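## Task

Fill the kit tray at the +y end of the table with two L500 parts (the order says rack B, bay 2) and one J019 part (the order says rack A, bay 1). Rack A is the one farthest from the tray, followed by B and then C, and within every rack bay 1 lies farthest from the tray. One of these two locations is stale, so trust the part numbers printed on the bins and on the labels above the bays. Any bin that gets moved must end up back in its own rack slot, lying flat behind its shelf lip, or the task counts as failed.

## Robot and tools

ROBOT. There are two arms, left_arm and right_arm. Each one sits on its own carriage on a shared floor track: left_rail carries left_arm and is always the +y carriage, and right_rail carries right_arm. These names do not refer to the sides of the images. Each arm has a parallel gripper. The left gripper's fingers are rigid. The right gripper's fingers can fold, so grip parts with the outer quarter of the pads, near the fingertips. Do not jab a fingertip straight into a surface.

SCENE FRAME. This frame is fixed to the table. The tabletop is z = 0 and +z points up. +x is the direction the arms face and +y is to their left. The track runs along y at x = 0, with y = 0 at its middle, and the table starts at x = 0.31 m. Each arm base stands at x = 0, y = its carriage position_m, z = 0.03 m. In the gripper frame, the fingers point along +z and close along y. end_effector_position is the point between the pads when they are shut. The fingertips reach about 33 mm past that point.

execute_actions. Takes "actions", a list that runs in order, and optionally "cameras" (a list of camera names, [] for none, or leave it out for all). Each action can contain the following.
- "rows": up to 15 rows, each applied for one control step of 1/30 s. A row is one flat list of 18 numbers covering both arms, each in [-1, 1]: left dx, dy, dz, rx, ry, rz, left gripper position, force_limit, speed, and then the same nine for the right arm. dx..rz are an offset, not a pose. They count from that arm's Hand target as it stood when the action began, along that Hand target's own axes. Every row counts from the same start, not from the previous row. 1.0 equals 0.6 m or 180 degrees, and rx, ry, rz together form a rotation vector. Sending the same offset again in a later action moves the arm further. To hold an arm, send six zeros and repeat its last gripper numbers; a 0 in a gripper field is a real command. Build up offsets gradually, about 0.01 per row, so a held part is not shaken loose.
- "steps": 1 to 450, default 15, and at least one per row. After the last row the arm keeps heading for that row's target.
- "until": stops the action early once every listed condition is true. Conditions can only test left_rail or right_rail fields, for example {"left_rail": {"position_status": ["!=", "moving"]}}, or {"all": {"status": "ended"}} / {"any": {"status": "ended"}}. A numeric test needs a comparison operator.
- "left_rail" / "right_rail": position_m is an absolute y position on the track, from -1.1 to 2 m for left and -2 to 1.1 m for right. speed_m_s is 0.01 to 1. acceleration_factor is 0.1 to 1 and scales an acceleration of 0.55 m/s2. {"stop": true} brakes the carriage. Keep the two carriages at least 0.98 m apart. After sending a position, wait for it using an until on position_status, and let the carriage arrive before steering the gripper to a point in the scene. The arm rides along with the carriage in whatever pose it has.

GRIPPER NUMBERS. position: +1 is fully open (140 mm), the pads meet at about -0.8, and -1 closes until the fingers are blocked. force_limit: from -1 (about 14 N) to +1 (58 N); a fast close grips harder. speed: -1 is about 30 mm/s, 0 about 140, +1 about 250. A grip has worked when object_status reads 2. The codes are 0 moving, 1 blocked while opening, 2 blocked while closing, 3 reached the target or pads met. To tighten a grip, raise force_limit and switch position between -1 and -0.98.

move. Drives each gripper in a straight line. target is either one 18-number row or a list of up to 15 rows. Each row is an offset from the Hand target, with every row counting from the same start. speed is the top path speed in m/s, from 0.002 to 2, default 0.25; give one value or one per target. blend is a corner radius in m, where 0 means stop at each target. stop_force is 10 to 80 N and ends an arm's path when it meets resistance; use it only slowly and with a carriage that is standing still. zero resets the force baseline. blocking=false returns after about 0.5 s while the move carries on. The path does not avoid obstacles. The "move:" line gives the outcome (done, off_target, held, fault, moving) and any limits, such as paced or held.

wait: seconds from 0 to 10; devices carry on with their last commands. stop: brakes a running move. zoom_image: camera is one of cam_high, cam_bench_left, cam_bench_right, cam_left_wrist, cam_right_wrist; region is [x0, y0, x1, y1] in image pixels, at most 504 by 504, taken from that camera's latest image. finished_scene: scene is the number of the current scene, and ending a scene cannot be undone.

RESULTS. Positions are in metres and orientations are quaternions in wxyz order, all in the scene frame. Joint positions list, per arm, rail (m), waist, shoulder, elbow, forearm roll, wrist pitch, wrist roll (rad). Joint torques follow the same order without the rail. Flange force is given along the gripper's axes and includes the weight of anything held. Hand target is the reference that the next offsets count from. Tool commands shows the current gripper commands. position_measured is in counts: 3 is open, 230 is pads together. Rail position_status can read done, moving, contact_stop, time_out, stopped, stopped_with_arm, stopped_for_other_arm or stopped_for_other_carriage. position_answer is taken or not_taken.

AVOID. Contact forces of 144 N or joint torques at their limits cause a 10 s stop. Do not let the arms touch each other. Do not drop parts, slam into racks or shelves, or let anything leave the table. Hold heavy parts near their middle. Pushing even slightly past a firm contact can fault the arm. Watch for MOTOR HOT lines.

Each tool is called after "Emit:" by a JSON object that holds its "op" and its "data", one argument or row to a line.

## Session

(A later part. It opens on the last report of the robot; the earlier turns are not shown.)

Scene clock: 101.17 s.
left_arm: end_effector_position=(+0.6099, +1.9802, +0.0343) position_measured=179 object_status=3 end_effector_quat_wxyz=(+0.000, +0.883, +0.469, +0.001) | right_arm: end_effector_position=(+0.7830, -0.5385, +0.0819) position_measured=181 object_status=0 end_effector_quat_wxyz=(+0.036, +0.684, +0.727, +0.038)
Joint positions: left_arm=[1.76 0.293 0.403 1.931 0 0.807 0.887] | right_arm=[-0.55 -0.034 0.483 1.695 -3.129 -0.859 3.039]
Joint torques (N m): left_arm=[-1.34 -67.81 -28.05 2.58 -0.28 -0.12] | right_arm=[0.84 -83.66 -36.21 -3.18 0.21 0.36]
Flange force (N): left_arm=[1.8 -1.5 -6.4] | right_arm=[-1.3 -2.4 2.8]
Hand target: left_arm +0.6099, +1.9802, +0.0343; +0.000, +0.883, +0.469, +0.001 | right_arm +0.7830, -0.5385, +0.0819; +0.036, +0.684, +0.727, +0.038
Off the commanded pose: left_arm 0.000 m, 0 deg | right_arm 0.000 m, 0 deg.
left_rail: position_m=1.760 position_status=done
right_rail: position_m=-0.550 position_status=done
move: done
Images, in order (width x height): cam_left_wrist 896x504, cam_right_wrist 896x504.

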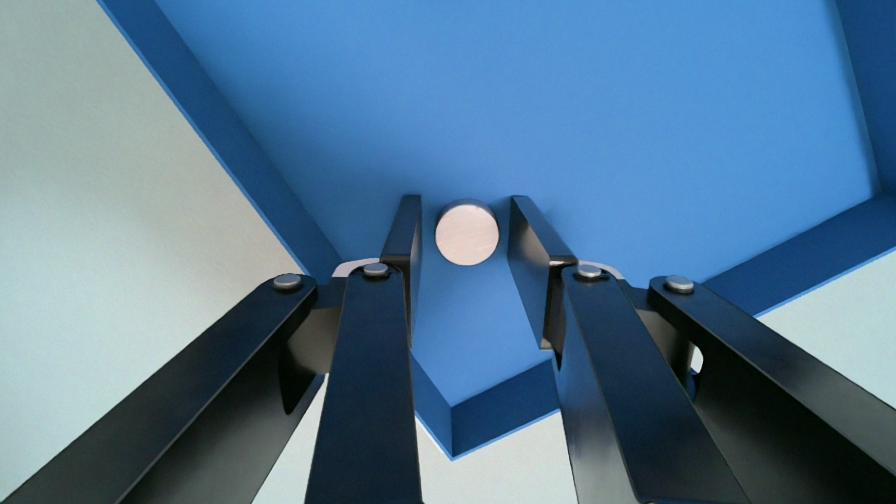

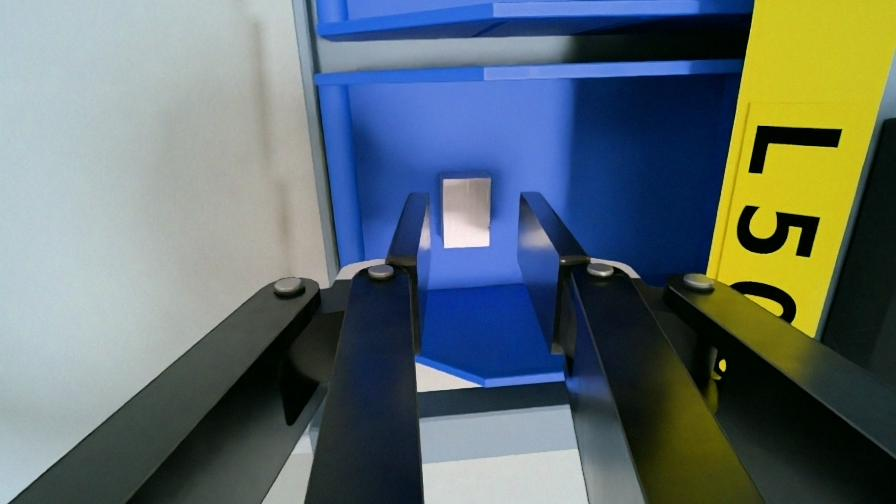

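Emit:
{"op": "move", "data": {
  "target": [0,0,-0.42,0,0,0,-0.4,-0.3,-1,0.003,-0.0033,0.0565,0,0,0,-0.41,-0.5,0],
  "cameras": ["cam_right_wrist","cam_left_wrist"],
  "speed": 0.05
}}

Emit:
{"op": "execute_actions", "data": {
  "actions": [
    {"rows":[[0,0,0,0,0,0,-0.4,-0.3,-1,0,0,0,0,0,0,-1,-0.3,-1]],"steps":50}
  ],
  "cameras": ["cam_right_wrist"]
}}

Emit:
{"op": "move", "data": {
  "target": [0,0,0,0,0,0,-0.4,-0.3,-1,0,0,-0.2,0,0,0,-1,-0.3,-1],
  "cameras": ["cam_right_wrist"],
  "speed": 0.1
}}

Scene clock: 106.80 s.
left_arm: end_effector_position=(+0.6096, +1.9802, +0.2863) position_measured=179 object_status=3 end_effector_quat_wxyz=(+0.000, +0.883, +0.469, +0.001) | right_arm: end_effector_position=(+0.7845, -0.5366, +0.0480) position_measured=181 object_status=3 end_effector_quat_wxyz=(+0.036, +0.684, +0.727, +0.038)
Joint positions: left_arm=[1.76 0.294 0.187 1.698 0 1.255 0.887] | right_arm=[-0.55 -0.031 0.518 1.712 -3.128 -0.806 3.041]
Joint torques (N m): left_arm=[-1.21 -56.25 -37.44 3.54 -0.3 -0.18] | right_arm=[0.44 -85.64 -34.72 -3.05 0.22 0.36]
Flange force (N): left_arm=[1.4 -1.8 -5.8] | right_arm=[-0.9 -1.9 2.8]
Hand target: left_arm +0.6096, +1.9802, +0.2863; +0.000, +0.883, +0.469, +0.001 | right_arm +0.7845, -0.5366, +0.0480; +0.036, +0.684, +0.727, +0.038
Off the commanded pose: left_arm 0.000 m, 0 deg | right_arm 0.000 m, 0 deg.
left_rail: position_m=1.760 position_status=done
right_rail: position_m=-0.550 position_status=done
move: done
Images, in order (width x height): cam_left_wrist 896x504, cam_right_wrist 896x504.

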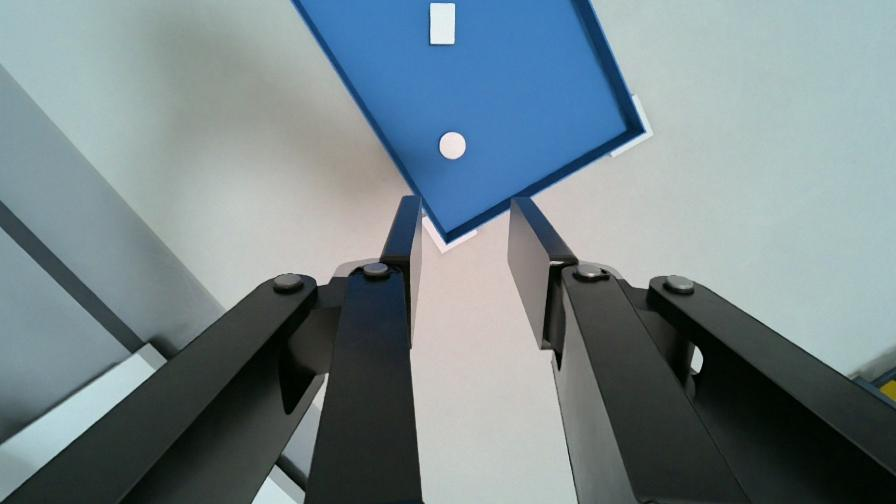

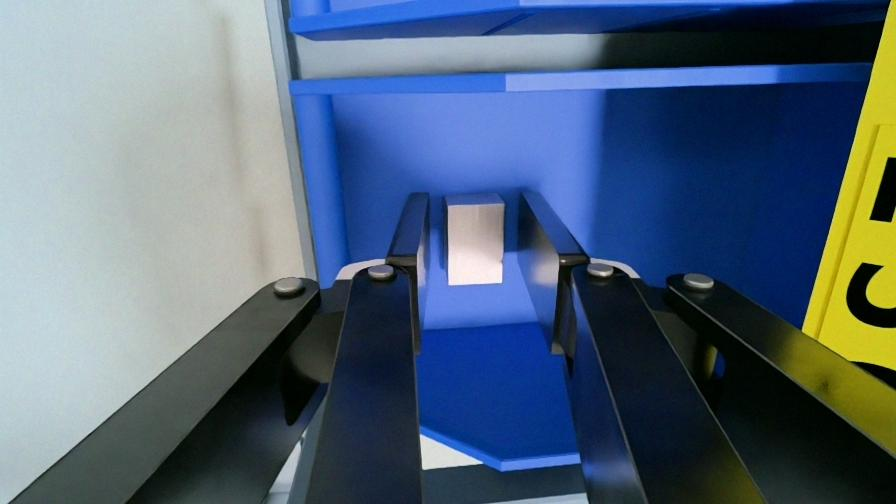

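Scene clock: 108.67 s.
left_arm: end_effector_position=(+0.6096, +1.9802, +0.2863) position_measured=179 object_status=3 end_effector_quat_wxyz=(+0.000, +0.883, +0.469, +0.001) | right_arm: end_effector_position=(+0.7845, -0.5366, +0.0480) position_measured=201 object_status=2 end_effector_quat_wxyz=(+0.036, +0.684, +0.727, +0.038)
Joint positions: left_arm=[1.76 0.294 0.187 1.698 0 1.255 0.887] | right_arm=[-0.55 -0.031 0.518 1.712 -3.128 -0.806 3.041]
Joint torques (N m): left_arm=[-1.02 -56.25 -37.5 3.57 -0.29 -0.13] | right_arm=[-0.21 -85.06 -34.59 -3.1 0.39 0.44]
Flange force (N): left_arm=[1.1 -1.4 -6.1] | right_arm=[-0.1 -2.0 1.8]
Hand target: left_arm +0.6096, +1.9802, +0.2863; +0.000, +0.883, +0.469, +0.001 | right_arm +0.7845, -0.5366, +0.0480; +0.036, +0.684, +0.727, +0.038
Off the commanded pose: left_arm 0.000 m, 0 deg | right_arm 0.000 m, 0 deg.
left_rail: position_m=1.760 position_status=done
right_rail: position_m=-0.550 position_status=done
Images, in order (width x height): cam_right_wrist 896x504.

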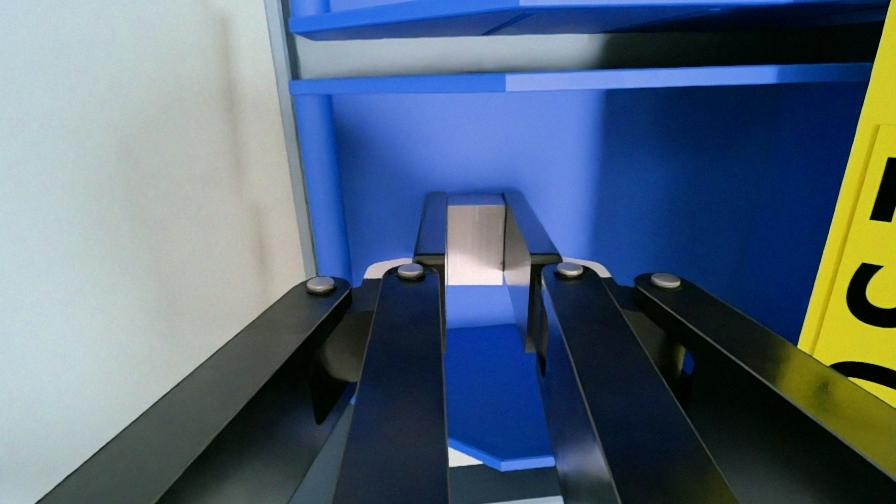

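Scene clock: 110.17 s.
left_arm: end_effector_position=(+0.6096, +1.9802, +0.2863) position_measured=179 object_status=3 end_effector_quat_wxyz=(+0.000, +0.883, +0.469, +0.001) | right_arm: end_effector_position=(+0.7719, -0.5373, +0.1673) position_measured=201 object_status=2 end_effector_quat_wxyz=(+0.036, +0.684, +0.727, +0.038)
Joint positions: left_arm=[1.76 0.294 0.187 1.698 0 1.255 0.887] | right_arm=[-0.55 -0.032 0.396 1.651 -3.13 -0.989 3.042]
Joint torques (N m): left_arm=[-1.23 -56.21 -37.41 3.56 -0.28 -0.1] | right_arm=[-0.05 -78.89 -39.62 -3.49 0.23 0.37]
Flange force (N): left_arm=[1.1 -1.7 -5.6] | right_arm=[-0.4 -2.8 3.7]
Hand target: left_arm +0.6096, +1.9802, +0.2863; +0.000, +0.883, +0.469, +0.001 | right_arm +0.7719, -0.5373, +0.1673; +0.036, +0.684, +0.727, +0.038
Off the commanded pose: left_arm 0.000 m, 0 deg | right_arm 0.000 m, 0 deg.
left_rail: position_m=1.760 position_status=done
right_rail: position_m=-0.550 position_status=done
move: done
Images, in order (width x height): cam_right_wrist 896x504.

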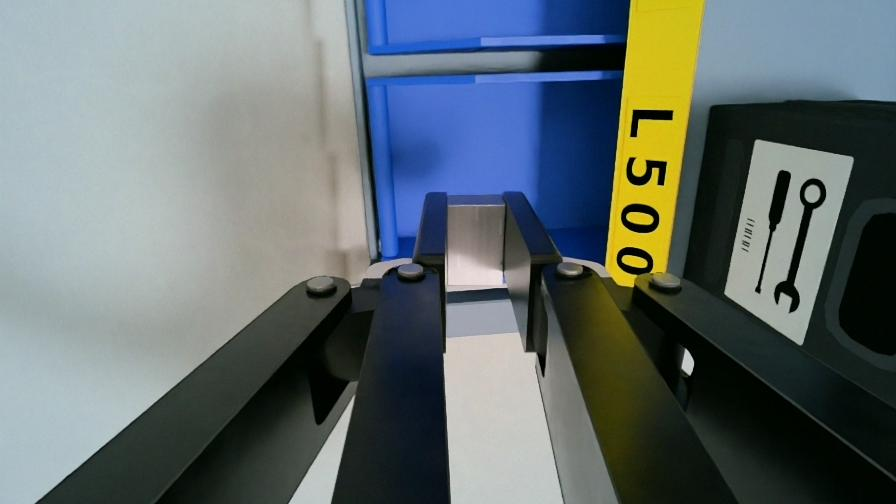

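Emit:
{"op": "move", "data": {
  "target": [0,0,0,0,0,0,-0.4,-0.3,-1,0,-0.392,-0.259,0.0333,0,0,-1,-0.3,-1],
  "cameras": [],
  "speed": 0.25
}}

Emit:
{"op": "execute_actions", "data": {
  "actions": [
    {"left_rail":{"position_m":1.95},"steps":5},
    {"right_rail":{"position_m":0.95,"acceleration_factor":0.6},"steps":300,"until":{"all":{"status":"ended"}}}
  ],
  "cameras": ["cam_bench_left"]
}}

Scene clock: 112.00 s.
left_arm: end_effector_position=(+0.6096, +1.9802, +0.2863) position_measured=179 object_status=3 end_effector_quat_wxyz=(+0.000, +0.883, +0.469, +0.001) | right_arm: end_effector_position=(+0.5221, -0.5525, +0.2969) position_measured=201 object_status=2 end_effector_quat_wxyz=(+0.000, +0.685, +0.728, +0.000)
Joint positions: left_arm=[1.76 0.294 0.187 1.698 0 1.255 0.887] | right_arm=[-0.55 -0.071 -0.018 1.903 -3.142 -1.255 3.01]
Joint torques (N m): left_arm=[-1.25 -56.24 -37.58 3.53 -0.26 -0.13] | right_arm=[0.42 -39.91 -42.21 -3.76 -0.05 0.37]
Flange force (N): left_arm=[1.1 -1.9 -5.9] | right_arm=[-1.4 -1.2 4.9]
Hand target: left_arm +0.6096, +1.9802, +0.2863; +0.000, +0.883, +0.469, +0.001 | right_arm +0.5220, -0.5525, +0.2970; +0.000, +0.685, +0.728, +0.000
Off the commanded pose: left_arm 0.000 m, 0 deg | right_arm 0.000 m, 0 deg.
left_rail: position_m=1.760 position_status=done
right_rail: position_m=-0.550 position_status=done
move: done
No camera images: "cameras" was empty.

Scene clock: 116.67 s.
left_arm: end_effector_position=(+0.6096, +2.1702, +0.2863) position_measured=179 object_status=3 end_effector_quat_wxyz=(+0.000, +0.883, +0.469, +0.001) | right_arm: end_effector_position=(+0.5220, +0.9475, +0.2970) position_measured=201 object_status=2 end_effector_quat_wxyz=(+0.000, +0.685, +0.728, +0.000)
Joint positions: left_arm=[1.95 0.294 0.187 1.698 0 1.255 0.887] | right_arm=[0.95 -0.071 -0.018 1.903 -3.142 -1.255 3.01]
Joint torques (N m): left_arm=[-1.33 -56.24 -37.51 3.58 -0.31 -0.14] | right_arm=[0.45 -39.38 -41.98 -3.78 -0.08 0.36]
Flange force (N): left_arm=[1.4 -1.9 -5.9] | right_arm=[-1.5 -1.8 4.5]
Flange force at the end of the 1st action (N): left_arm=[-2.0 -0.9 -5.7] | right_arm=[-0.9 -1.1 5.1]
Hand target: left_arm +0.6096, +2.1702, +0.2863; +0.000, +0.883, +0.469, +0.001 | right_arm +0.5220, +0.9475, +0.2970; +0.000, +0.685, +0.728, +0.000
Tool commands: left_gripper/position=-0.4 left_gripper/force_limit=-0.3 left_gripper/speed=-1.0 right_gripper/position=-1.0 right_gripper/force_limit=-0.3 right_gripper/speed=-1.0
Off the commanded pose: left_arm 0.000 m, 0 deg | right_arm 0.000 m, 0 deg.
left_rail: position_m=1.950 position_status=done
right_rail: position_m=0.950 position_status=done
Images, in order (width x height): cam_bench_left 896x504.

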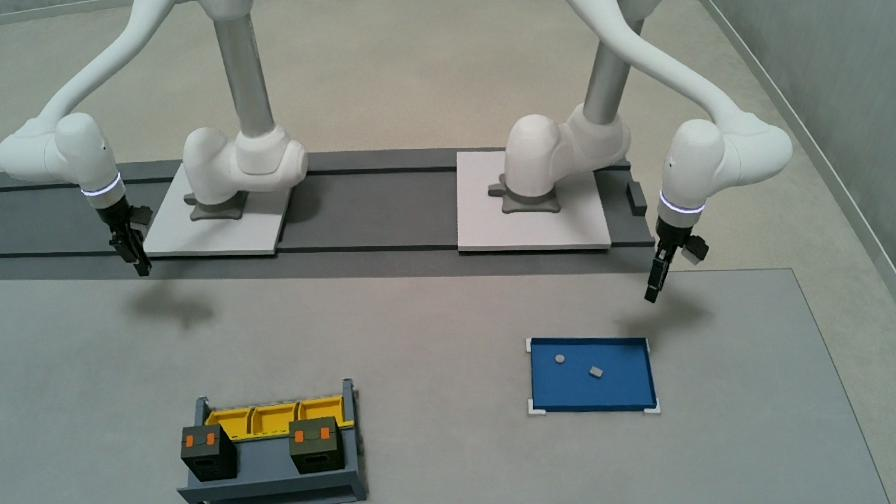

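Emit:
{"op": "move", "data": {
  "target": [0,0,0,0,0,0,-0.4,-0.3,-1,0.84,-0.0138,0.387,0,0,0.0194,-1,-0.3,-1],
  "cameras": ["cam_right_wrist"],
  "speed": 0.25
}}

Emit:
{"op": "move", "data": {
  "target": [0,0,0,0,0,0,-0.4,-0.3,-1,0,0,0.07,0,0,0,-1,-0.3,-1],
  "cameras": [],
  "speed": 0.015,
  "stop_force": 10
}}

Emit:
{"op": "move", "data": {
  "target": [0,0,0,0,0,0,-0.4,-0.3,-1,0,0,-0.002,0,0,0,-1,-0.3,-1],
  "cameras": [],
  "speed": 0.05
}}

Emit:
{"op": "execute_actions", "data": {
  "actions": [
    {"rows":[[0,0,0,0,0,0,-0.4,-0.3,-1,0,0,0,0,0,0,-0.2,-0.3,-1]],"steps":25}
  ],
  "cameras": ["cam_right_wrist"]
}}

Emit:
{"op": "move", "data": {
  "target": [0,0,0,0,0,0,-0.2,-0.3,-1,0,0,-0.42,0,0,0,-0.2,-0.3,-1],
  "cameras": ["cam_right_wrist"],
  "speed": 0.2
}}

Emit:
{"op": "execute_actions", "data": {
  "actions": [
    {"right_rail":{"position_m":0.0,"acceleration_factor":1},"steps":30},
    {"left_rail":{"position_m":1.76},"steps":150,"until":{"all":{"status":"ended"}}}
  ],
  "cameras": ["cam_bench_left"]
}}

Scene clock: 119.77 s.
left_arm: end_effector_position=(+0.6096, +2.1702, +0.2863) position_measured=179 object_status=3 end_effector_quat_wxyz=(+0.000, +0.883, +0.469, +0.001) | right_arm: end_effector_position=(+0.4834, +1.4501, +0.0648) position_measured=201 object_status=2 end_effector_quat_wxyz=(+0.000, +0.707, +0.707, +0.000) end_effector_velocity=(+0.000, +0.000, -0.001) end_effector_angular_velocity=(+0.000, +0.001, +0.000)
Joint positions: left_arm=[1.95 0.294 0.187 1.698 0 1.255 0.887] | right_arm=[0.95 0.753 0.429 1.817 -3.143 -0.896 3.895]
Joint velocities: left_arm=[within noise] | right_arm=[-0.001 0.001 0.001 0 0.001 0.001 0]
Joint torques (N m): left_arm=[-1.24 -56.09 -37.52 3.6 -0.33 -0.13] | right_arm=[-0.41 -77.2 -34.53 -3 -0.04 0.32]
Flange force (N): left_arm=[0.8 -1.9 -5.9] | right_arm=[-1.1 -1.4 3.7]
Hand target: left_arm +0.6096, +2.1702, +0.2863; +0.000, +0.883, +0.469, +0.001 | right_arm +0.4833, +1.4502, +0.0648; +0.000, +0.707, +0.707, +0.000
Off the commanded pose: left_arm 0.000 m, 0 deg | right_arm 0.000 m, 0 deg.
left_rail: position_m=1.950 position_status=done
right_rail: position_m=0.950 position_status=done
move: done
Images, in order (width x height): cam_right_wrist 896x504.

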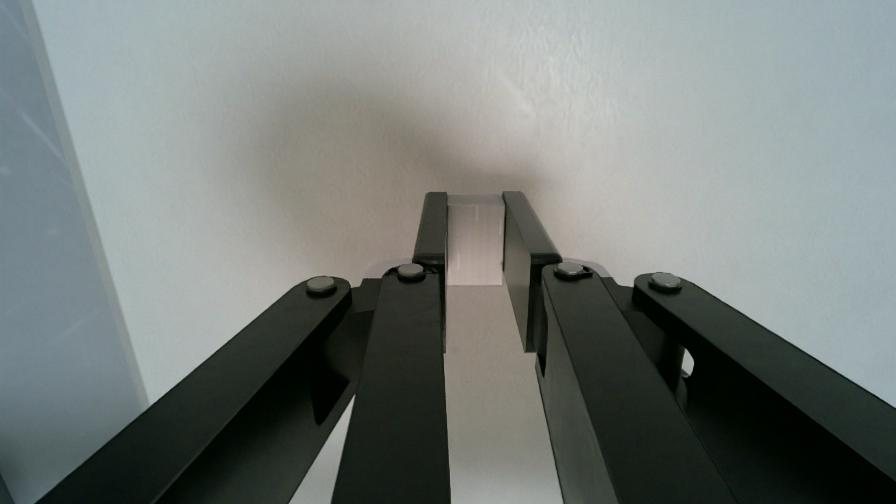

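Scene clock: 122.17 s.
left_arm: end_effector_position=(+0.6096, +2.1702, +0.2863) position_measured=179 object_status=3 end_effector_quat_wxyz=(+0.000, +0.883, +0.469, +0.001) | right_arm: end_effector_position=(+0.4834, +1.4501, +0.0373) position_measured=201 object_status=2 end_effector_quat_wxyz=(+0.000, +0.707, +0.707, +0.000)
Joint positions: left_arm=[1.95 0.294 0.187 1.698 0 1.255 0.887] | right_arm=[0.95 0.753 0.458 1.833 -3.143 -0.85 3.895]
Joint torques (N m): left_arm=[-1.3 -56.62 -37.48 3.57 -0.31 -0.14] | right_arm=[-0.01 -73.13 -29.16 -2.92 -0.34 0.35]
Flange force (N): left_arm=[1.7 -1.6 -6.0] | right_arm=[-0.4 -0.3 -4.3]
Hand target: left_arm +0.6096, +2.1702, +0.2863; +0.000, +0.883, +0.469, +0.001 | right_arm +0.4834, +1.4501, +0.0373; +0.000, +0.707, +0.707, +0.000 (not the last commanded pose)
Off the commanded pose: left_arm 0.000 m, 0 deg | right_arm 0.015 m, 0 deg.
left_rail: position_m=1.950 position_status=done
right_rail: position_m=0.950 position_status=done
move: contact (right_arm)
No camera images: "cameras" was empty.

Scene clock: 122.87 s.
left_arm: end_effector_position=(+0.6096, +2.1702, +0.2863) position_measured=179 object_status=3 end_effector_quat_wxyz=(+0.000, +0.883, +0.469, +0.001) | right_arm: end_effector_position=(+0.4834, +1.4501, +0.0385) position_measured=201 object_status=2 end_effector_quat_wxyz=(+0.000, +0.707, +0.707, +0.000)
Joint positions: left_arm=[1.95 0.294 0.187 1.698 0 1.255 0.887] | right_arm=[0.95 0.753 0.457 1.832 -3.143 -0.852 3.895]
Joint torques (N m): left_arm=[-1.16 -56.56 -37.63 3.58 -0.3 -0.15] | right_arm=[0.11 -79.1 -33.35 -2.96 0.01 0.4]
Flange force (N): left_arm=[1.2 -1.6 -5.4] | right_arm=[-1.3 -0.4 4.1]
Hand target: left_arm +0.6096, +2.1702, +0.2863; +0.000, +0.883, +0.469, +0.001 | right_arm +0.4834, +1.4501, +0.0385; +0.000, +0.707, +0.707, +0.000
Off the commanded pose: left_arm 0.000 m, 0 deg | right_arm 0.000 m, 0 deg.
left_rail: position_m=1.950 position_status=done
right_rail: position_m=0.950 position_status=done
move: done
No camera images: "cameras" was empty.

Scene clock: 124.10 s.
left_arm: end_effector_position=(+0.6096, +2.1702, +0.2863) position_measured=179 object_status=3 end_effector_quat_wxyz=(+0.000, +0.883, +0.469, +0.001) | right_arm: end_effector_position=(+0.4834, +1.4501, +0.0385) position_measured=154 object_status=0 end_effector_quat_wxyz=(+0.000, +0.707, +0.707, +0.000)
Joint positions: left_arm=[1.95 0.294 0.187 1.698 0 1.255 0.887] | right_arm=[0.95 0.753 0.457 1.832 -3.143 -0.852 3.895]
Joint torques (N m): left_arm=[-1.16 -56.12 -37.48 3.56 -0.3 -0.12] | right_arm=[0.06 -78.48 -33.14 -2.89 -0.01 0.43]
Flange force (N): left_arm=[0.9 -1.8 -5.8] | right_arm=[-1.5 -0.7 3.4]
Hand target: left_arm +0.6096, +2.1702, +0.2863; +0.000, +0.883, +0.469, +0.001 | right_arm +0.4834, +1.4501, +0.0385; +0.000, +0.707, +0.707, +0.000
Off the commanded pose: left_arm 0.000 m, 0 deg | right_arm 0.000 m, 0 deg.
left_rail: position_m=1.950 position_status=done
right_rail: position_m=0.950 position_status=done
Images, in order (width x height): cam_right_wrist 896x504.

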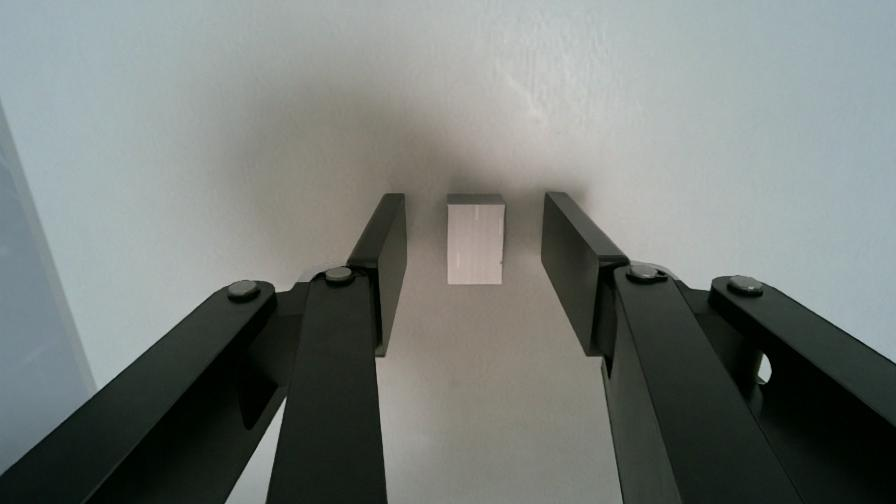

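Scene clock: 125.73 s.
left_arm: end_effector_position=(+0.6096, +2.1702, +0.2863) position_measured=154 object_status=3 end_effector_quat_wxyz=(+0.000, +0.883, +0.469, +0.001) | right_arm: end_effector_position=(+0.4831, +1.4500, +0.2906) position_measured=154 object_status=3 end_effector_quat_wxyz=(+0.000, +0.707, +0.707, +0.000)
Joint positions: left_arm=[1.95 0.294 0.187 1.698 0 1.255 0.887] | right_arm=[0.95 0.753 0.258 1.601 -3.142 -1.282 3.895]
Joint torques (N m): left_arm=[-1.19 -56.54 -37.51 3.59 -0.3 -0.14] | right_arm=[0.14 -67.74 -41.58 -3.87 -0.05 0.36]
Flange force (N): left_arm=[1.7 -1.3 -5.9] | right_arm=[-1.0 -0.2 3.4]
Hand target: left_arm +0.6096, +2.1702, +0.2863; +0.000, +0.883, +0.469, +0.001 | right_arm +0.4831, +1.4500, +0.2905; +0.000, +0.707, +0.707, +0.000
Off the commanded pose: left_arm 0.000 m, 0 deg | right_arm 0.000 m, 0 deg.
left_rail: position_m=1.950 position_status=done
right_rail: position_m=0.950 position_status=done
move: done
Images, in order (width x height): cam_right_wrist 896x504.

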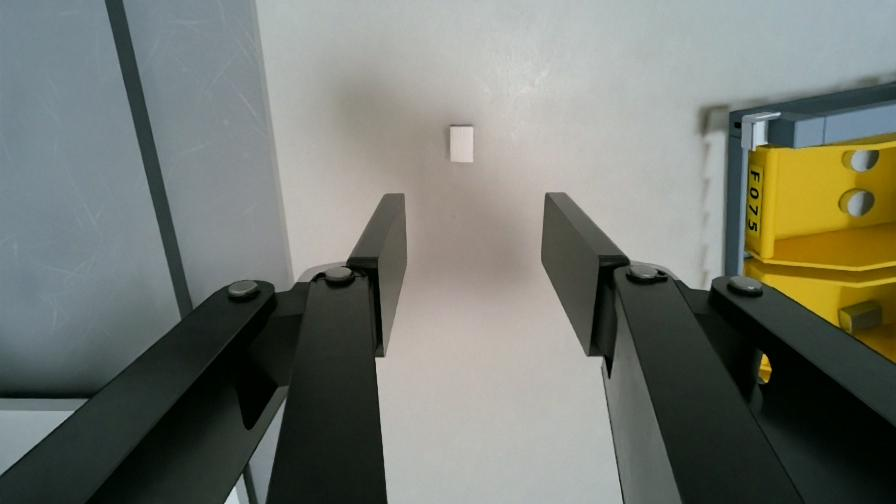

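Scene clock: 128.60 s.
left_arm: end_effector_position=(+0.6096, +1.9802, +0.2863) position_measured=154 object_status=3 end_effector_quat_wxyz=(+0.000, +0.883, +0.469, +0.001) | right_arm: end_effector_position=(+0.4831, +0.5001, +0.2905) position_measured=154 object_status=3 end_effector_quat_wxyz=(+0.000, +0.707, +0.707, +0.000)
Joint positions: left_arm=[1.76 0.294 0.187 1.698 0 1.255 0.887] | right_arm=[0 0.753 0.258 1.601 -3.142 -1.282 3.895]
Joint torques (N m): left_arm=[-1.18 -56.51 -37.44 3.57 -0.27 -0.12] | right_arm=[0.01 -67.88 -42.2 -3.82 -0.04 0.4]
Flange force (N): left_arm=[1.5 -1.3 -5.8] | right_arm=[-1.8 -1.0 4.1]
Flange force at the end of the 1st action (N): left_arm=[1.8 -1.5 -5.5] | right_arm=[4.0 2.0 4.9]
Hand target: left_arm +0.6096, +1.9802, +0.2863; +0.000, +0.883, +0.469, +0.001 | right_arm +0.4831, +0.5001, +0.2905; +0.000, +0.707, +0.707, +0.000
Tool commands: left_gripper/position=-0.2 left_gripper/force_limit=-0.3 left_gripper/speed=-1.0 right_gripper/position=-0.2 right_gripper/force_limit=-0.3 right_gripper/speed=-1.0
Off the commanded pose: left_arm 0.000 m, 0 deg | right_arm 0.000 m, 0 deg.
left_rail: position_m=1.760 position_status=done
right_rail: position_m=0.000 position_status=done
Images, in order (width x height): cam_bench_left 896x504.

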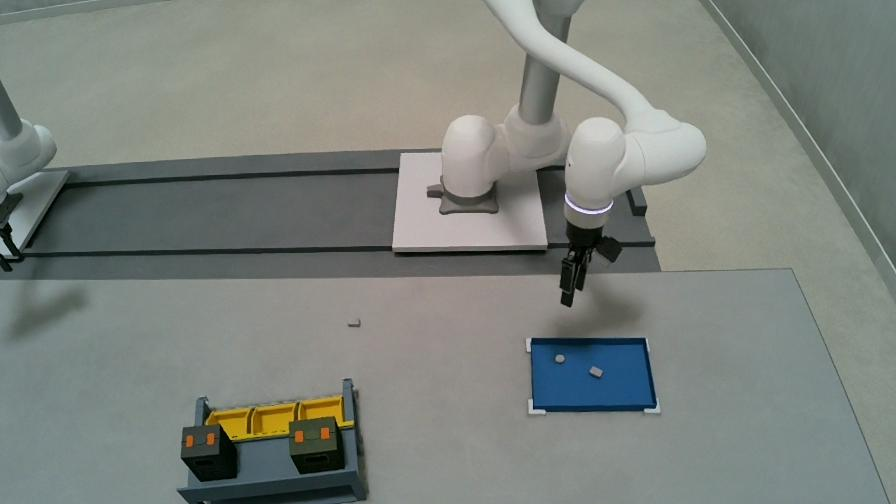

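Emit:
{"op": "move", "data": {
  "target": [-0.8495,0.3207,0.377,0,0,-0.189,-0.3,-0.3,-1,0,0,0,0,0,0,-0.2,-0.3,-1],
  "cameras": ["cam_left_wrist"],
  "speed": 0.25
}}

Scene clock: 131.63 s.
left_arm: end_effector_position=(+0.4842, +1.4499, +0.0600) position_measured=167 object_status=3 end_effector_quat_wxyz=(+0.000, +0.707, +0.707, +0.000) | right_arm: end_effector_position=(+0.4831, +0.5001, +0.2905) position_measured=154 object_status=3 end_effector_quat_wxyz=(+0.000, +0.707, +0.707, +0.000)
Joint positions: left_arm=[1.76 -0.63 0.277 2.057 0.001 0.807 -0.631] | right_arm=[0 0.753 0.258 1.601 -3.142 -1.282 3.895]
Joint torques (N m): left_arm=[-1.29 -55.96 -27.98 2.61 -0.25 -0.15] | right_arm=[0.03 -68.03 -42.17 -3.76 -0.02 0.36]
Flange force (N): left_arm=[1.6 2.1 -6.2] | right_arm=[-1.5 -1.1 4.1]
Hand target: left_arm +0.4842, +1.4499, +0.0600; +0.000, +0.707, +0.707, +0.000 | right_arm +0.4831, +0.5001, +0.2905; +0.000, +0.707, +0.707, +0.000
Off the commanded pose: left_arm 0.000 m, 0 deg | right_arm 0.000 m, 0 deg.
left_rail: position_m=1.760 position_status=done
right_rail: position_m=0.000 position_status=done
move: done
Images, in order (width x height): cam_left_wrist 896x504.

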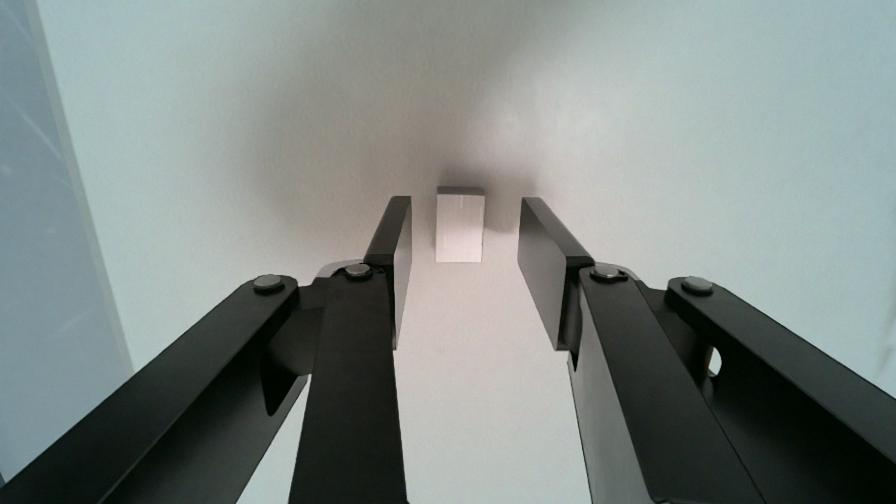

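Emit:
{"op": "move", "data": {
  "target": [0,0,0.042,0,0,0,-0.3,-0.3,-1,0,0,0,0,0,0,-0.2,-0.3,-1],
  "cameras": [],
  "speed": 0.05
}}

Emit:
{"op": "execute_actions", "data": {
  "actions": [
    {"rows":[[0,0,0,0,0,0,-1,-0.3,-1,0,0,0,0,0,0,-0.2,-0.3,-1]],"steps":60}
  ],
  "cameras": ["cam_left_wrist"]
}}

Emit:
{"op": "move", "data": {
  "target": [0,0,-0.4,0,0,0,-1,-0.3,-1,0,0,0,0,0,0,-0.2,-0.3,-1],
  "cameras": ["cam_left_wrist"],
  "speed": 0.15
}}

Emit:
{"op": "move", "data": {
  "target": [0.867,0.36,0.33,0,0,0,-1,-0.3,-1,0,0,0,0,0,0,-0.2,-0.3,-1],
  "cameras": ["cam_left_wrist"],
  "speed": 0.25
}}

Scene clock: 132.83 s.
left_arm: end_effector_position=(+0.4842, +1.4501, +0.0348) position_measured=167 object_status=3 end_effector_quat_wxyz=(+0.000, +0.707, +0.707, +0.000) | right_arm: end_effector_position=(+0.4831, +0.5001, +0.2905) position_measured=154 object_status=3 end_effector_quat_wxyz=(+0.000, +0.707, +0.707, +0.000)
Joint positions: left_arm=[1.76 -0.63 0.31 2.073 0.001 0.758 -0.631] | right_arm=[0 0.753 0.258 1.601 -3.142 -1.282 3.895]
Joint torques (N m): left_arm=[-1.3 -57.78 -26.47 2.45 -0.27 -0.11] | right_arm=[0.11 -67.81 -42.14 -3.83 -0.1 0.39]
Flange force (N): left_arm=[1.5 2.5 -6.3] | right_arm=[-1.9 -0.8 4.2]
Hand target: left_arm +0.4842, +1.4501, +0.0348; +0.000, +0.707, +0.707, +0.000 | right_arm +0.4831, +0.5001, +0.2905; +0.000, +0.707, +0.707, +0.000
Off the commanded pose: left_arm 0.000 m, 0 deg | right_arm 0.000 m, 0 deg.
left_rail: position_m=1.760 position_status=done
right_rail: position_m=0.000 position_status=done
move: done
No camera images: "cameras" was empty.

Scene clock: 135.03 s.
left_arm: end_effector_position=(+0.4842, +1.4501, +0.0348) position_measured=201 object_status=2 end_effector_quat_wxyz=(+0.000, +0.707, +0.707, +0.000) | right_arm: end_effector_position=(+0.4831, +0.5001, +0.2905) position_measured=154 object_status=3 end_effector_quat_wxyz=(+0.000, +0.707, +0.707, +0.000)
Joint positions: left_arm=[1.76 -0.63 0.31 2.073 0.001 0.758 -0.631] | right_arm=[0 0.753 0.258 1.601 -3.142 -1.282 3.895]
Joint torques (N m): left_arm=[-1.27 -50.75 -23.22 2.56 -0.91 -0.14] | right_arm=[0.35 -67.53 -42.29 -3.85 -0.03 0.4]
Flange force (N): left_arm=[2.6 0.2 -19.0] | right_arm=[-2.6 -1.3 4.0]
Hand target: left_arm +0.4842, +1.4501, +0.0348; +0.000, +0.707, +0.707, +0.000 | right_arm +0.4831, +0.5001, +0.2905; +0.000, +0.707, +0.707, +0.000
Off the commanded pose: left_arm 0.000 m, 0 deg | right_arm 0.000 m, 0 deg.
left_rail: position_m=1.760 position_status=done
right_rail: position_m=0.000 position_status=done
Images, in order (width x height): cam_left_wrist 896x504.

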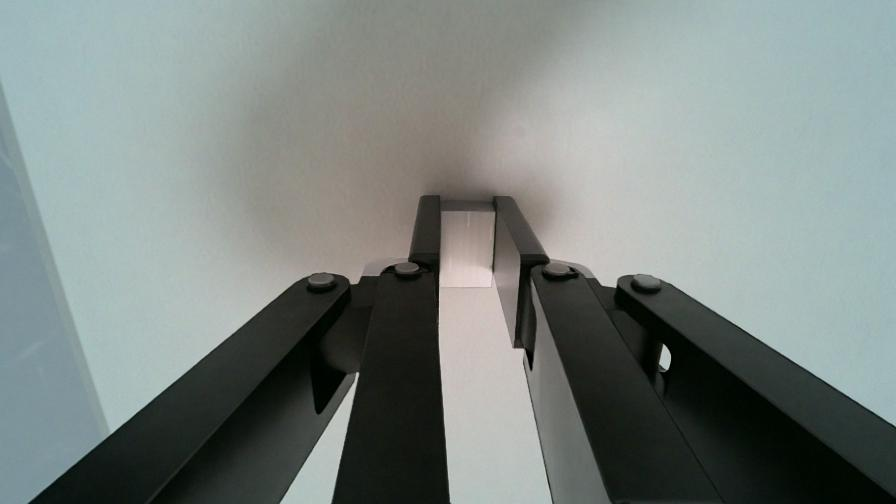

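Scene clock: 136.97 s.
left_arm: end_effector_position=(+0.4839, +1.4501, +0.2748) position_measured=201 object_status=2 end_effector_quat_wxyz=(+0.000, +0.707, +0.707, +0.000) | right_arm: end_effector_position=(+0.4831, +0.5001, +0.2905) position_measured=154 object_status=3 end_effector_quat_wxyz=(+0.000, +0.707, +0.707, +0.000)
Joint positions: left_arm=[1.76 -0.63 0.079 1.845 0.001 1.217 -0.63] | right_arm=[0 0.753 0.258 1.601 -3.142 -1.282 3.895]
Joint torques (N m): left_arm=[-1.12 -45.49 -37.53 3.5 -0.2 -0.15] | right_arm=[0.36 -67.88 -42.02 -3.71 -0.04 0.29]
Flange force (N): left_arm=[1.8 1.1 -4.5] | right_arm=[-1.8 -0.7 3.8]
Hand target: left_arm +0.4839, +1.4501, +0.2748; +0.000, +0.707, +0.707, +0.000 | right_arm +0.4831, +0.5001, +0.2905; +0.000, +0.707, +0.707, +0.000
Off the commanded pose: left_arm 0.000 m, 0 deg | right_arm 0.000 m, 0 deg.
left_rail: position_m=1.760 position_status=done
right_rail: position_m=0.000 position_status=done
move: done
Images, in order (width x height): cam_left_wrist 896x504.

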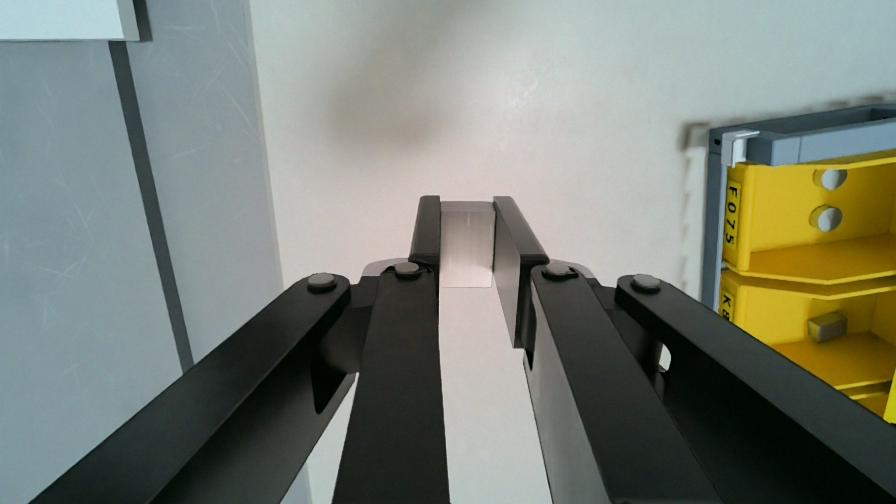

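Scene clock: 139.73 s.
left_arm: end_effector_position=(+0.7002, +1.9704, +0.0771) position_measured=201 object_status=2 end_effector_quat_wxyz=(+0.000, +0.707, +0.707, +0.000) | right_arm: end_effector_position=(+0.4831, +0.5001, +0.2905) position_measured=154 object_status=3 end_effector_quat_wxyz=(+0.000, +0.707, +0.707, +0.000)
Joint positions: left_arm=[1.76 0.245 0.463 1.734 0 0.943 0.245] | right_arm=[0 0.753 0.258 1.601 -3.142 -1.282 3.895]
Joint torques (N m): left_arm=[-0.8 -76.84 -31.82 2.96 -0.25 -0.15] | right_arm=[0.03 -67.65 -42.03 -3.85 -0.07 0.37]
Flange force (N): left_arm=[1.4 -0.6 -5.9] | right_arm=[-1.9 -0.9 3.9]
Hand target: left_arm +0.7002, +1.9704, +0.0770; +0.000, +0.707, +0.707, +0.000 | right_arm +0.4831, +0.5001, +0.2905; +0.000, +0.707, +0.707, +0.000
Off the commanded pose: left_arm 0.000 m, 0 deg | right_arm 0.000 m, 0 deg.
left_rail: position_m=1.760 position_status=done
right_rail: position_m=0.000 position_status=done
move: done
Images, in order (width x height): cam_left_wrist 896x504.

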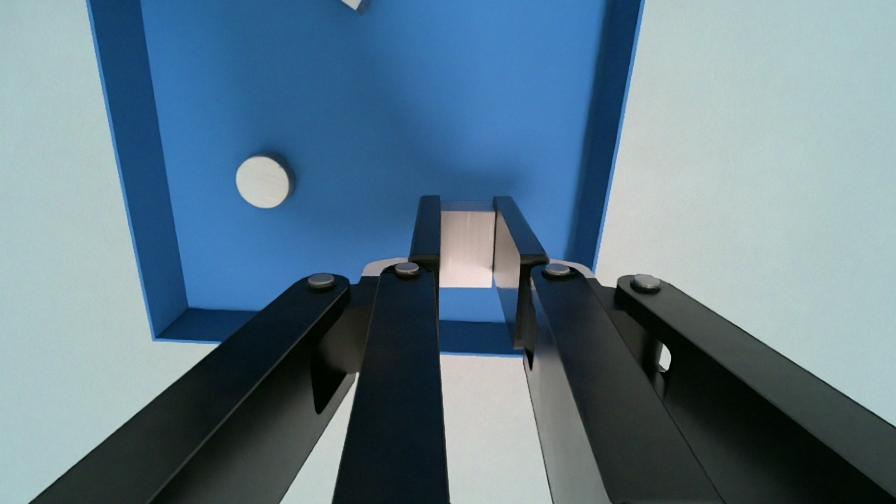

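Emit:
{"op": "move", "data": {
  "target": [0.04,0,0.03,0,0,0,-1,-0.3,-1,0,0,0,0,0,0,-0.2,-0.3,-1],
  "cameras": [],
  "speed": 0.1
}}

Emit:
{"op": "move", "data": {
  "target": [0,0,0.06,0,0,0,-1,-0.3,-1,0,0,0,0,0,0,-0.2,-0.3,-1],
  "cameras": [],
  "speed": 0.02,
  "stop_force": 10
}}

Emit:
{"op": "execute_actions", "data": {
  "actions": [
    {"rows":[[0,0,0,0,0,0,-0.45,-0.3,-1,0,0,0,0,0,0,-0.2,-0.3,-1]],"steps":25}
  ],
  "cameras": []
}}

Emit:
{"op": "move", "data": {
  "target": [0,0,-0.42,0,0,0,-0.45,-0.3,-1,0,0,0,0,0,0,-0.2,-0.3,-1],
  "speed": 0.2
}}

Scene clock: 140.83 s.
left_arm: end_effector_position=(+0.7002, +1.9943, +0.0591) position_measured=201 object_status=2 end_effector_quat_wxyz=(+0.000, +0.707, +0.707, +0.000) | right_arm: end_effector_position=(+0.4831, +0.5001, +0.2905) position_measured=154 object_status=3 end_effector_quat_wxyz=(+0.000, +0.707, +0.707, +0.000)
Joint positions: left_arm=[1.76 0.276 0.49 1.73 0 0.92 0.277] | right_arm=[0 0.753 0.258 1.601 -3.142 -1.282 3.895]
Joint torques (N m): left_arm=[-1.07 -79.29 -31.3 2.9 -0.26 -0.12] | right_arm=[0.03 -67.91 -41.97 -3.81 0.01 0.31]
Flange force (N): left_arm=[1.8 0.5 -5.6] | right_arm=[-1.3 -0.8 3.7]
Hand target: left_arm +0.7002, +1.9943, +0.0590; +0.000, +0.707, +0.707, +0.000 | right_arm +0.4831, +0.5001, +0.2905; +0.000, +0.707, +0.707, +0.000
Off the commanded pose: left_arm 0.000 m, 0 deg | right_arm 0.000 m, 0 deg.
left_rail: position_m=1.760 position_status=done
right_rail: position_m=0.000 position_status=done
move: done
No camera images: "cameras" was empty.

Scene clock: 142.57 s.
left_arm: end_effector_position=(+0.7002, +1.9943, +0.0358) position_measured=201 object_status=2 end_effector_quat_wxyz=(+0.000, +0.707, +0.707, +0.000) | right_arm: end_effector_position=(+0.4831, +0.5001, +0.2905) position_measured=154 object_status=3 end_effector_quat_wxyz=(+0.000, +0.707, +0.707, +0.000)
Joint positions: left_arm=[1.76 0.276 0.514 1.743 0 0.884 0.277] | right_arm=[0 0.753 0.258 1.601 -3.142 -1.282 3.895]
Joint torques (N m): left_arm=[-1.5 -79.02 -29.68 2.72 -0.28 -0.18] | right_arm=[0.52 -67.65 -41.96 -3.81 -0.05 0.41]
Flange force (N): left_arm=[2.5 -0.5 -7.6] | right_arm=[-2.3 -0.4 3.7]
Hand target: left_arm +0.7002, +1.9943, +0.0359; +0.000, +0.707, +0.707, +0.000 (not the last commanded pose) | right_arm +0.4831, +0.5001, +0.2905; +0.000, +0.707, +0.707, +0.000
Off the commanded pose: left_arm 0.013 m, 0 deg | right_arm 0.000 m, 0 deg.
left_rail: position_m=1.760 position_status=done
right_rail: position_m=0.000 position_status=done
move: contact (left_arm)
No camera images: "cameras" was empty.

Scene clock: 143.60 s.
left_arm: end_effector_position=(+0.7002, +1.9943, +0.0359) position_measured=186 object_status=3 end_effector_quat_wxyz=(+0.000, +0.707, +0.707, +0.000) | right_arm: end_effector_position=(+0.4831, +0.5001, +0.2905) position_measured=154 object_status=3 end_effector_quat_wxyz=(+0.000, +0.707, +0.707, +0.000)
Joint positions: left_arm=[1.76 0.276 0.514 1.743 0 0.884 0.277] | right_arm=[0 0.753 0.258 1.601 -3.142 -1.282 3.895]
Joint torques (N m): left_arm=[-1.12 -79.78 -30.18 2.83 -0.28 -0.15] | right_arm=[0.64 -67.84 -42.15 -3.85 -0.07 0.35]
Flange force (N): left_arm=[1.8 -0.3 -6.5] | right_arm=[-2.4 -0.5 4.1]
Hand target: left_arm +0.7002, +1.9943, +0.0359; +0.000, +0.707, +0.707, +0.000 | right_arm +0.4831, +0.5001, +0.2905; +0.000, +0.707, +0.707, +0.000
Off the commanded pose: left_arm 0.000 m, 0 deg | right_arm 0.000 m, 0 deg.
left_rail: position_m=1.760 position_status=done
right_rail: position_m=0.000 position_status=done
No camera images: "cameras" was empty.

Scene clock: 145.23 s.
left_arm: end_effector_position=(+0.6999, +1.9943, +0.2879) position_measured=186 object_status=3 end_effector_quat_wxyz=(+0.000, +0.707, +0.707, +0.000) | right_arm: end_effector_position=(+0.4831, +0.5001, +0.2905) position_measured=154 object_status=3 end_effector_quat_wxyz=(+0.000, +0.707, +0.707, +0.000)
Joint positions: left_arm=[1.76 0.276 0.325 1.516 0 1.299 0.277] | right_arm=[0 0.753 0.258 1.601 -3.142 -1.282 3.895]
Joint torques (N m): left_arm=[-1.27 -70.18 -37.79 3.66 -0.3 -0.12] | right_arm=[0.3 -67.78 -42.13 -3.79 -0.03 0.37]
Flange force (N): left_arm=[1.8 -0.5 -6.1] | right_arm=[-2.2 -0.7 3.9]
Hand target: left_arm +0.6999, +1.9943, +0.2879; +0.000, +0.707, +0.707, +0.000 | right_arm +0.4831, +0.5001, +0.2905; +0.000, +0.707, +0.707, +0.000
Off the commanded pose: left_arm 0.000 m, 0 deg | right_arm 0.000 m, 0 deg.
left_rail: position_m=1.760 position_status=done
right_rail: position_m=0.000 position_status=done
move: done

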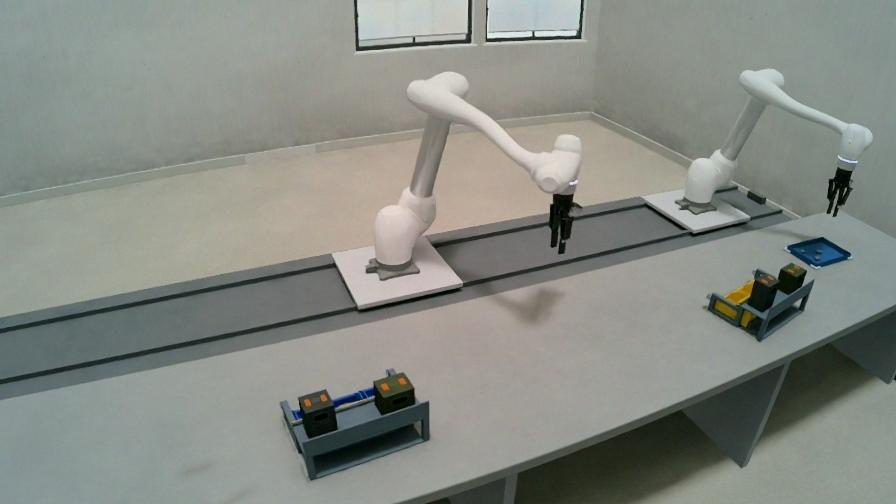

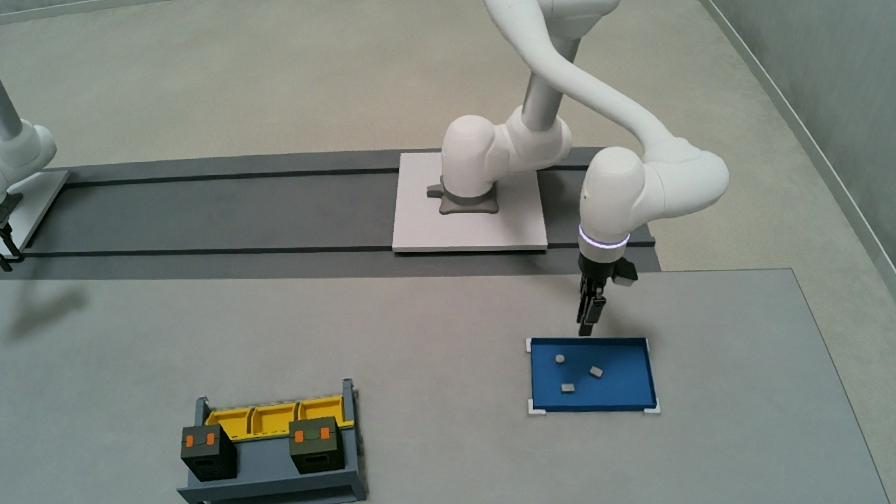

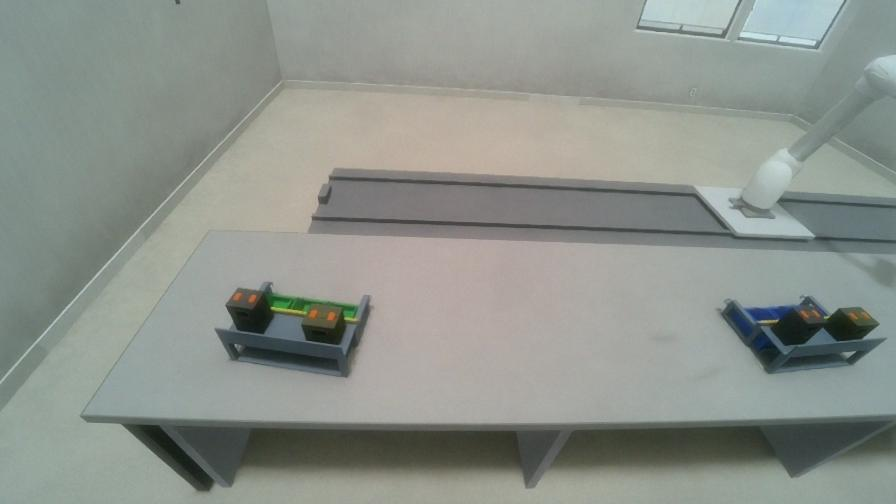

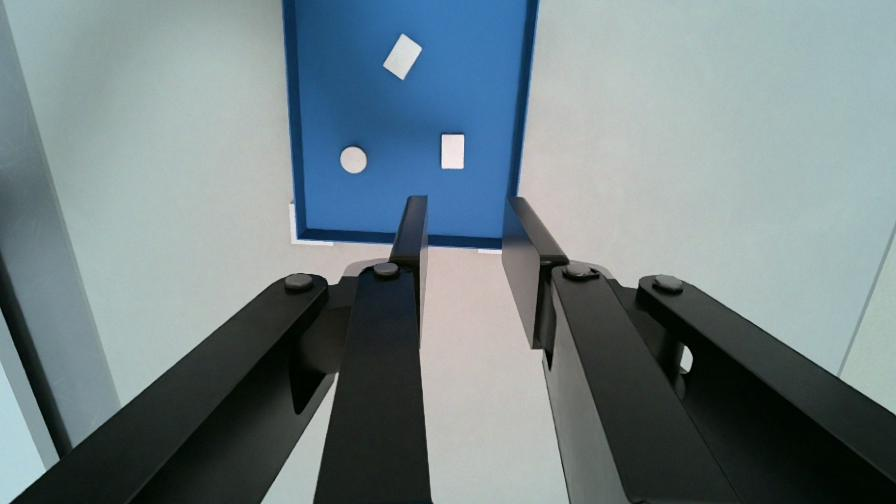

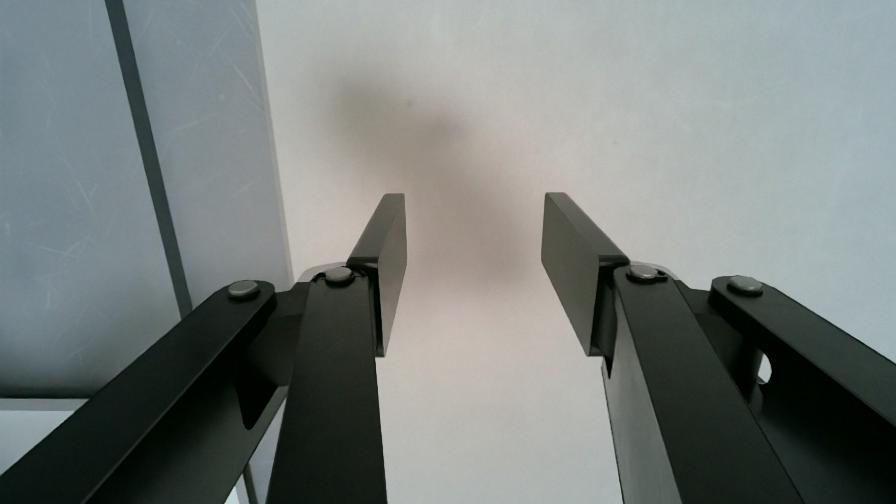

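Emit:
{"op": "finished_scene", "data": {
  "scene": 2
}}

The scene is finished: the task was done.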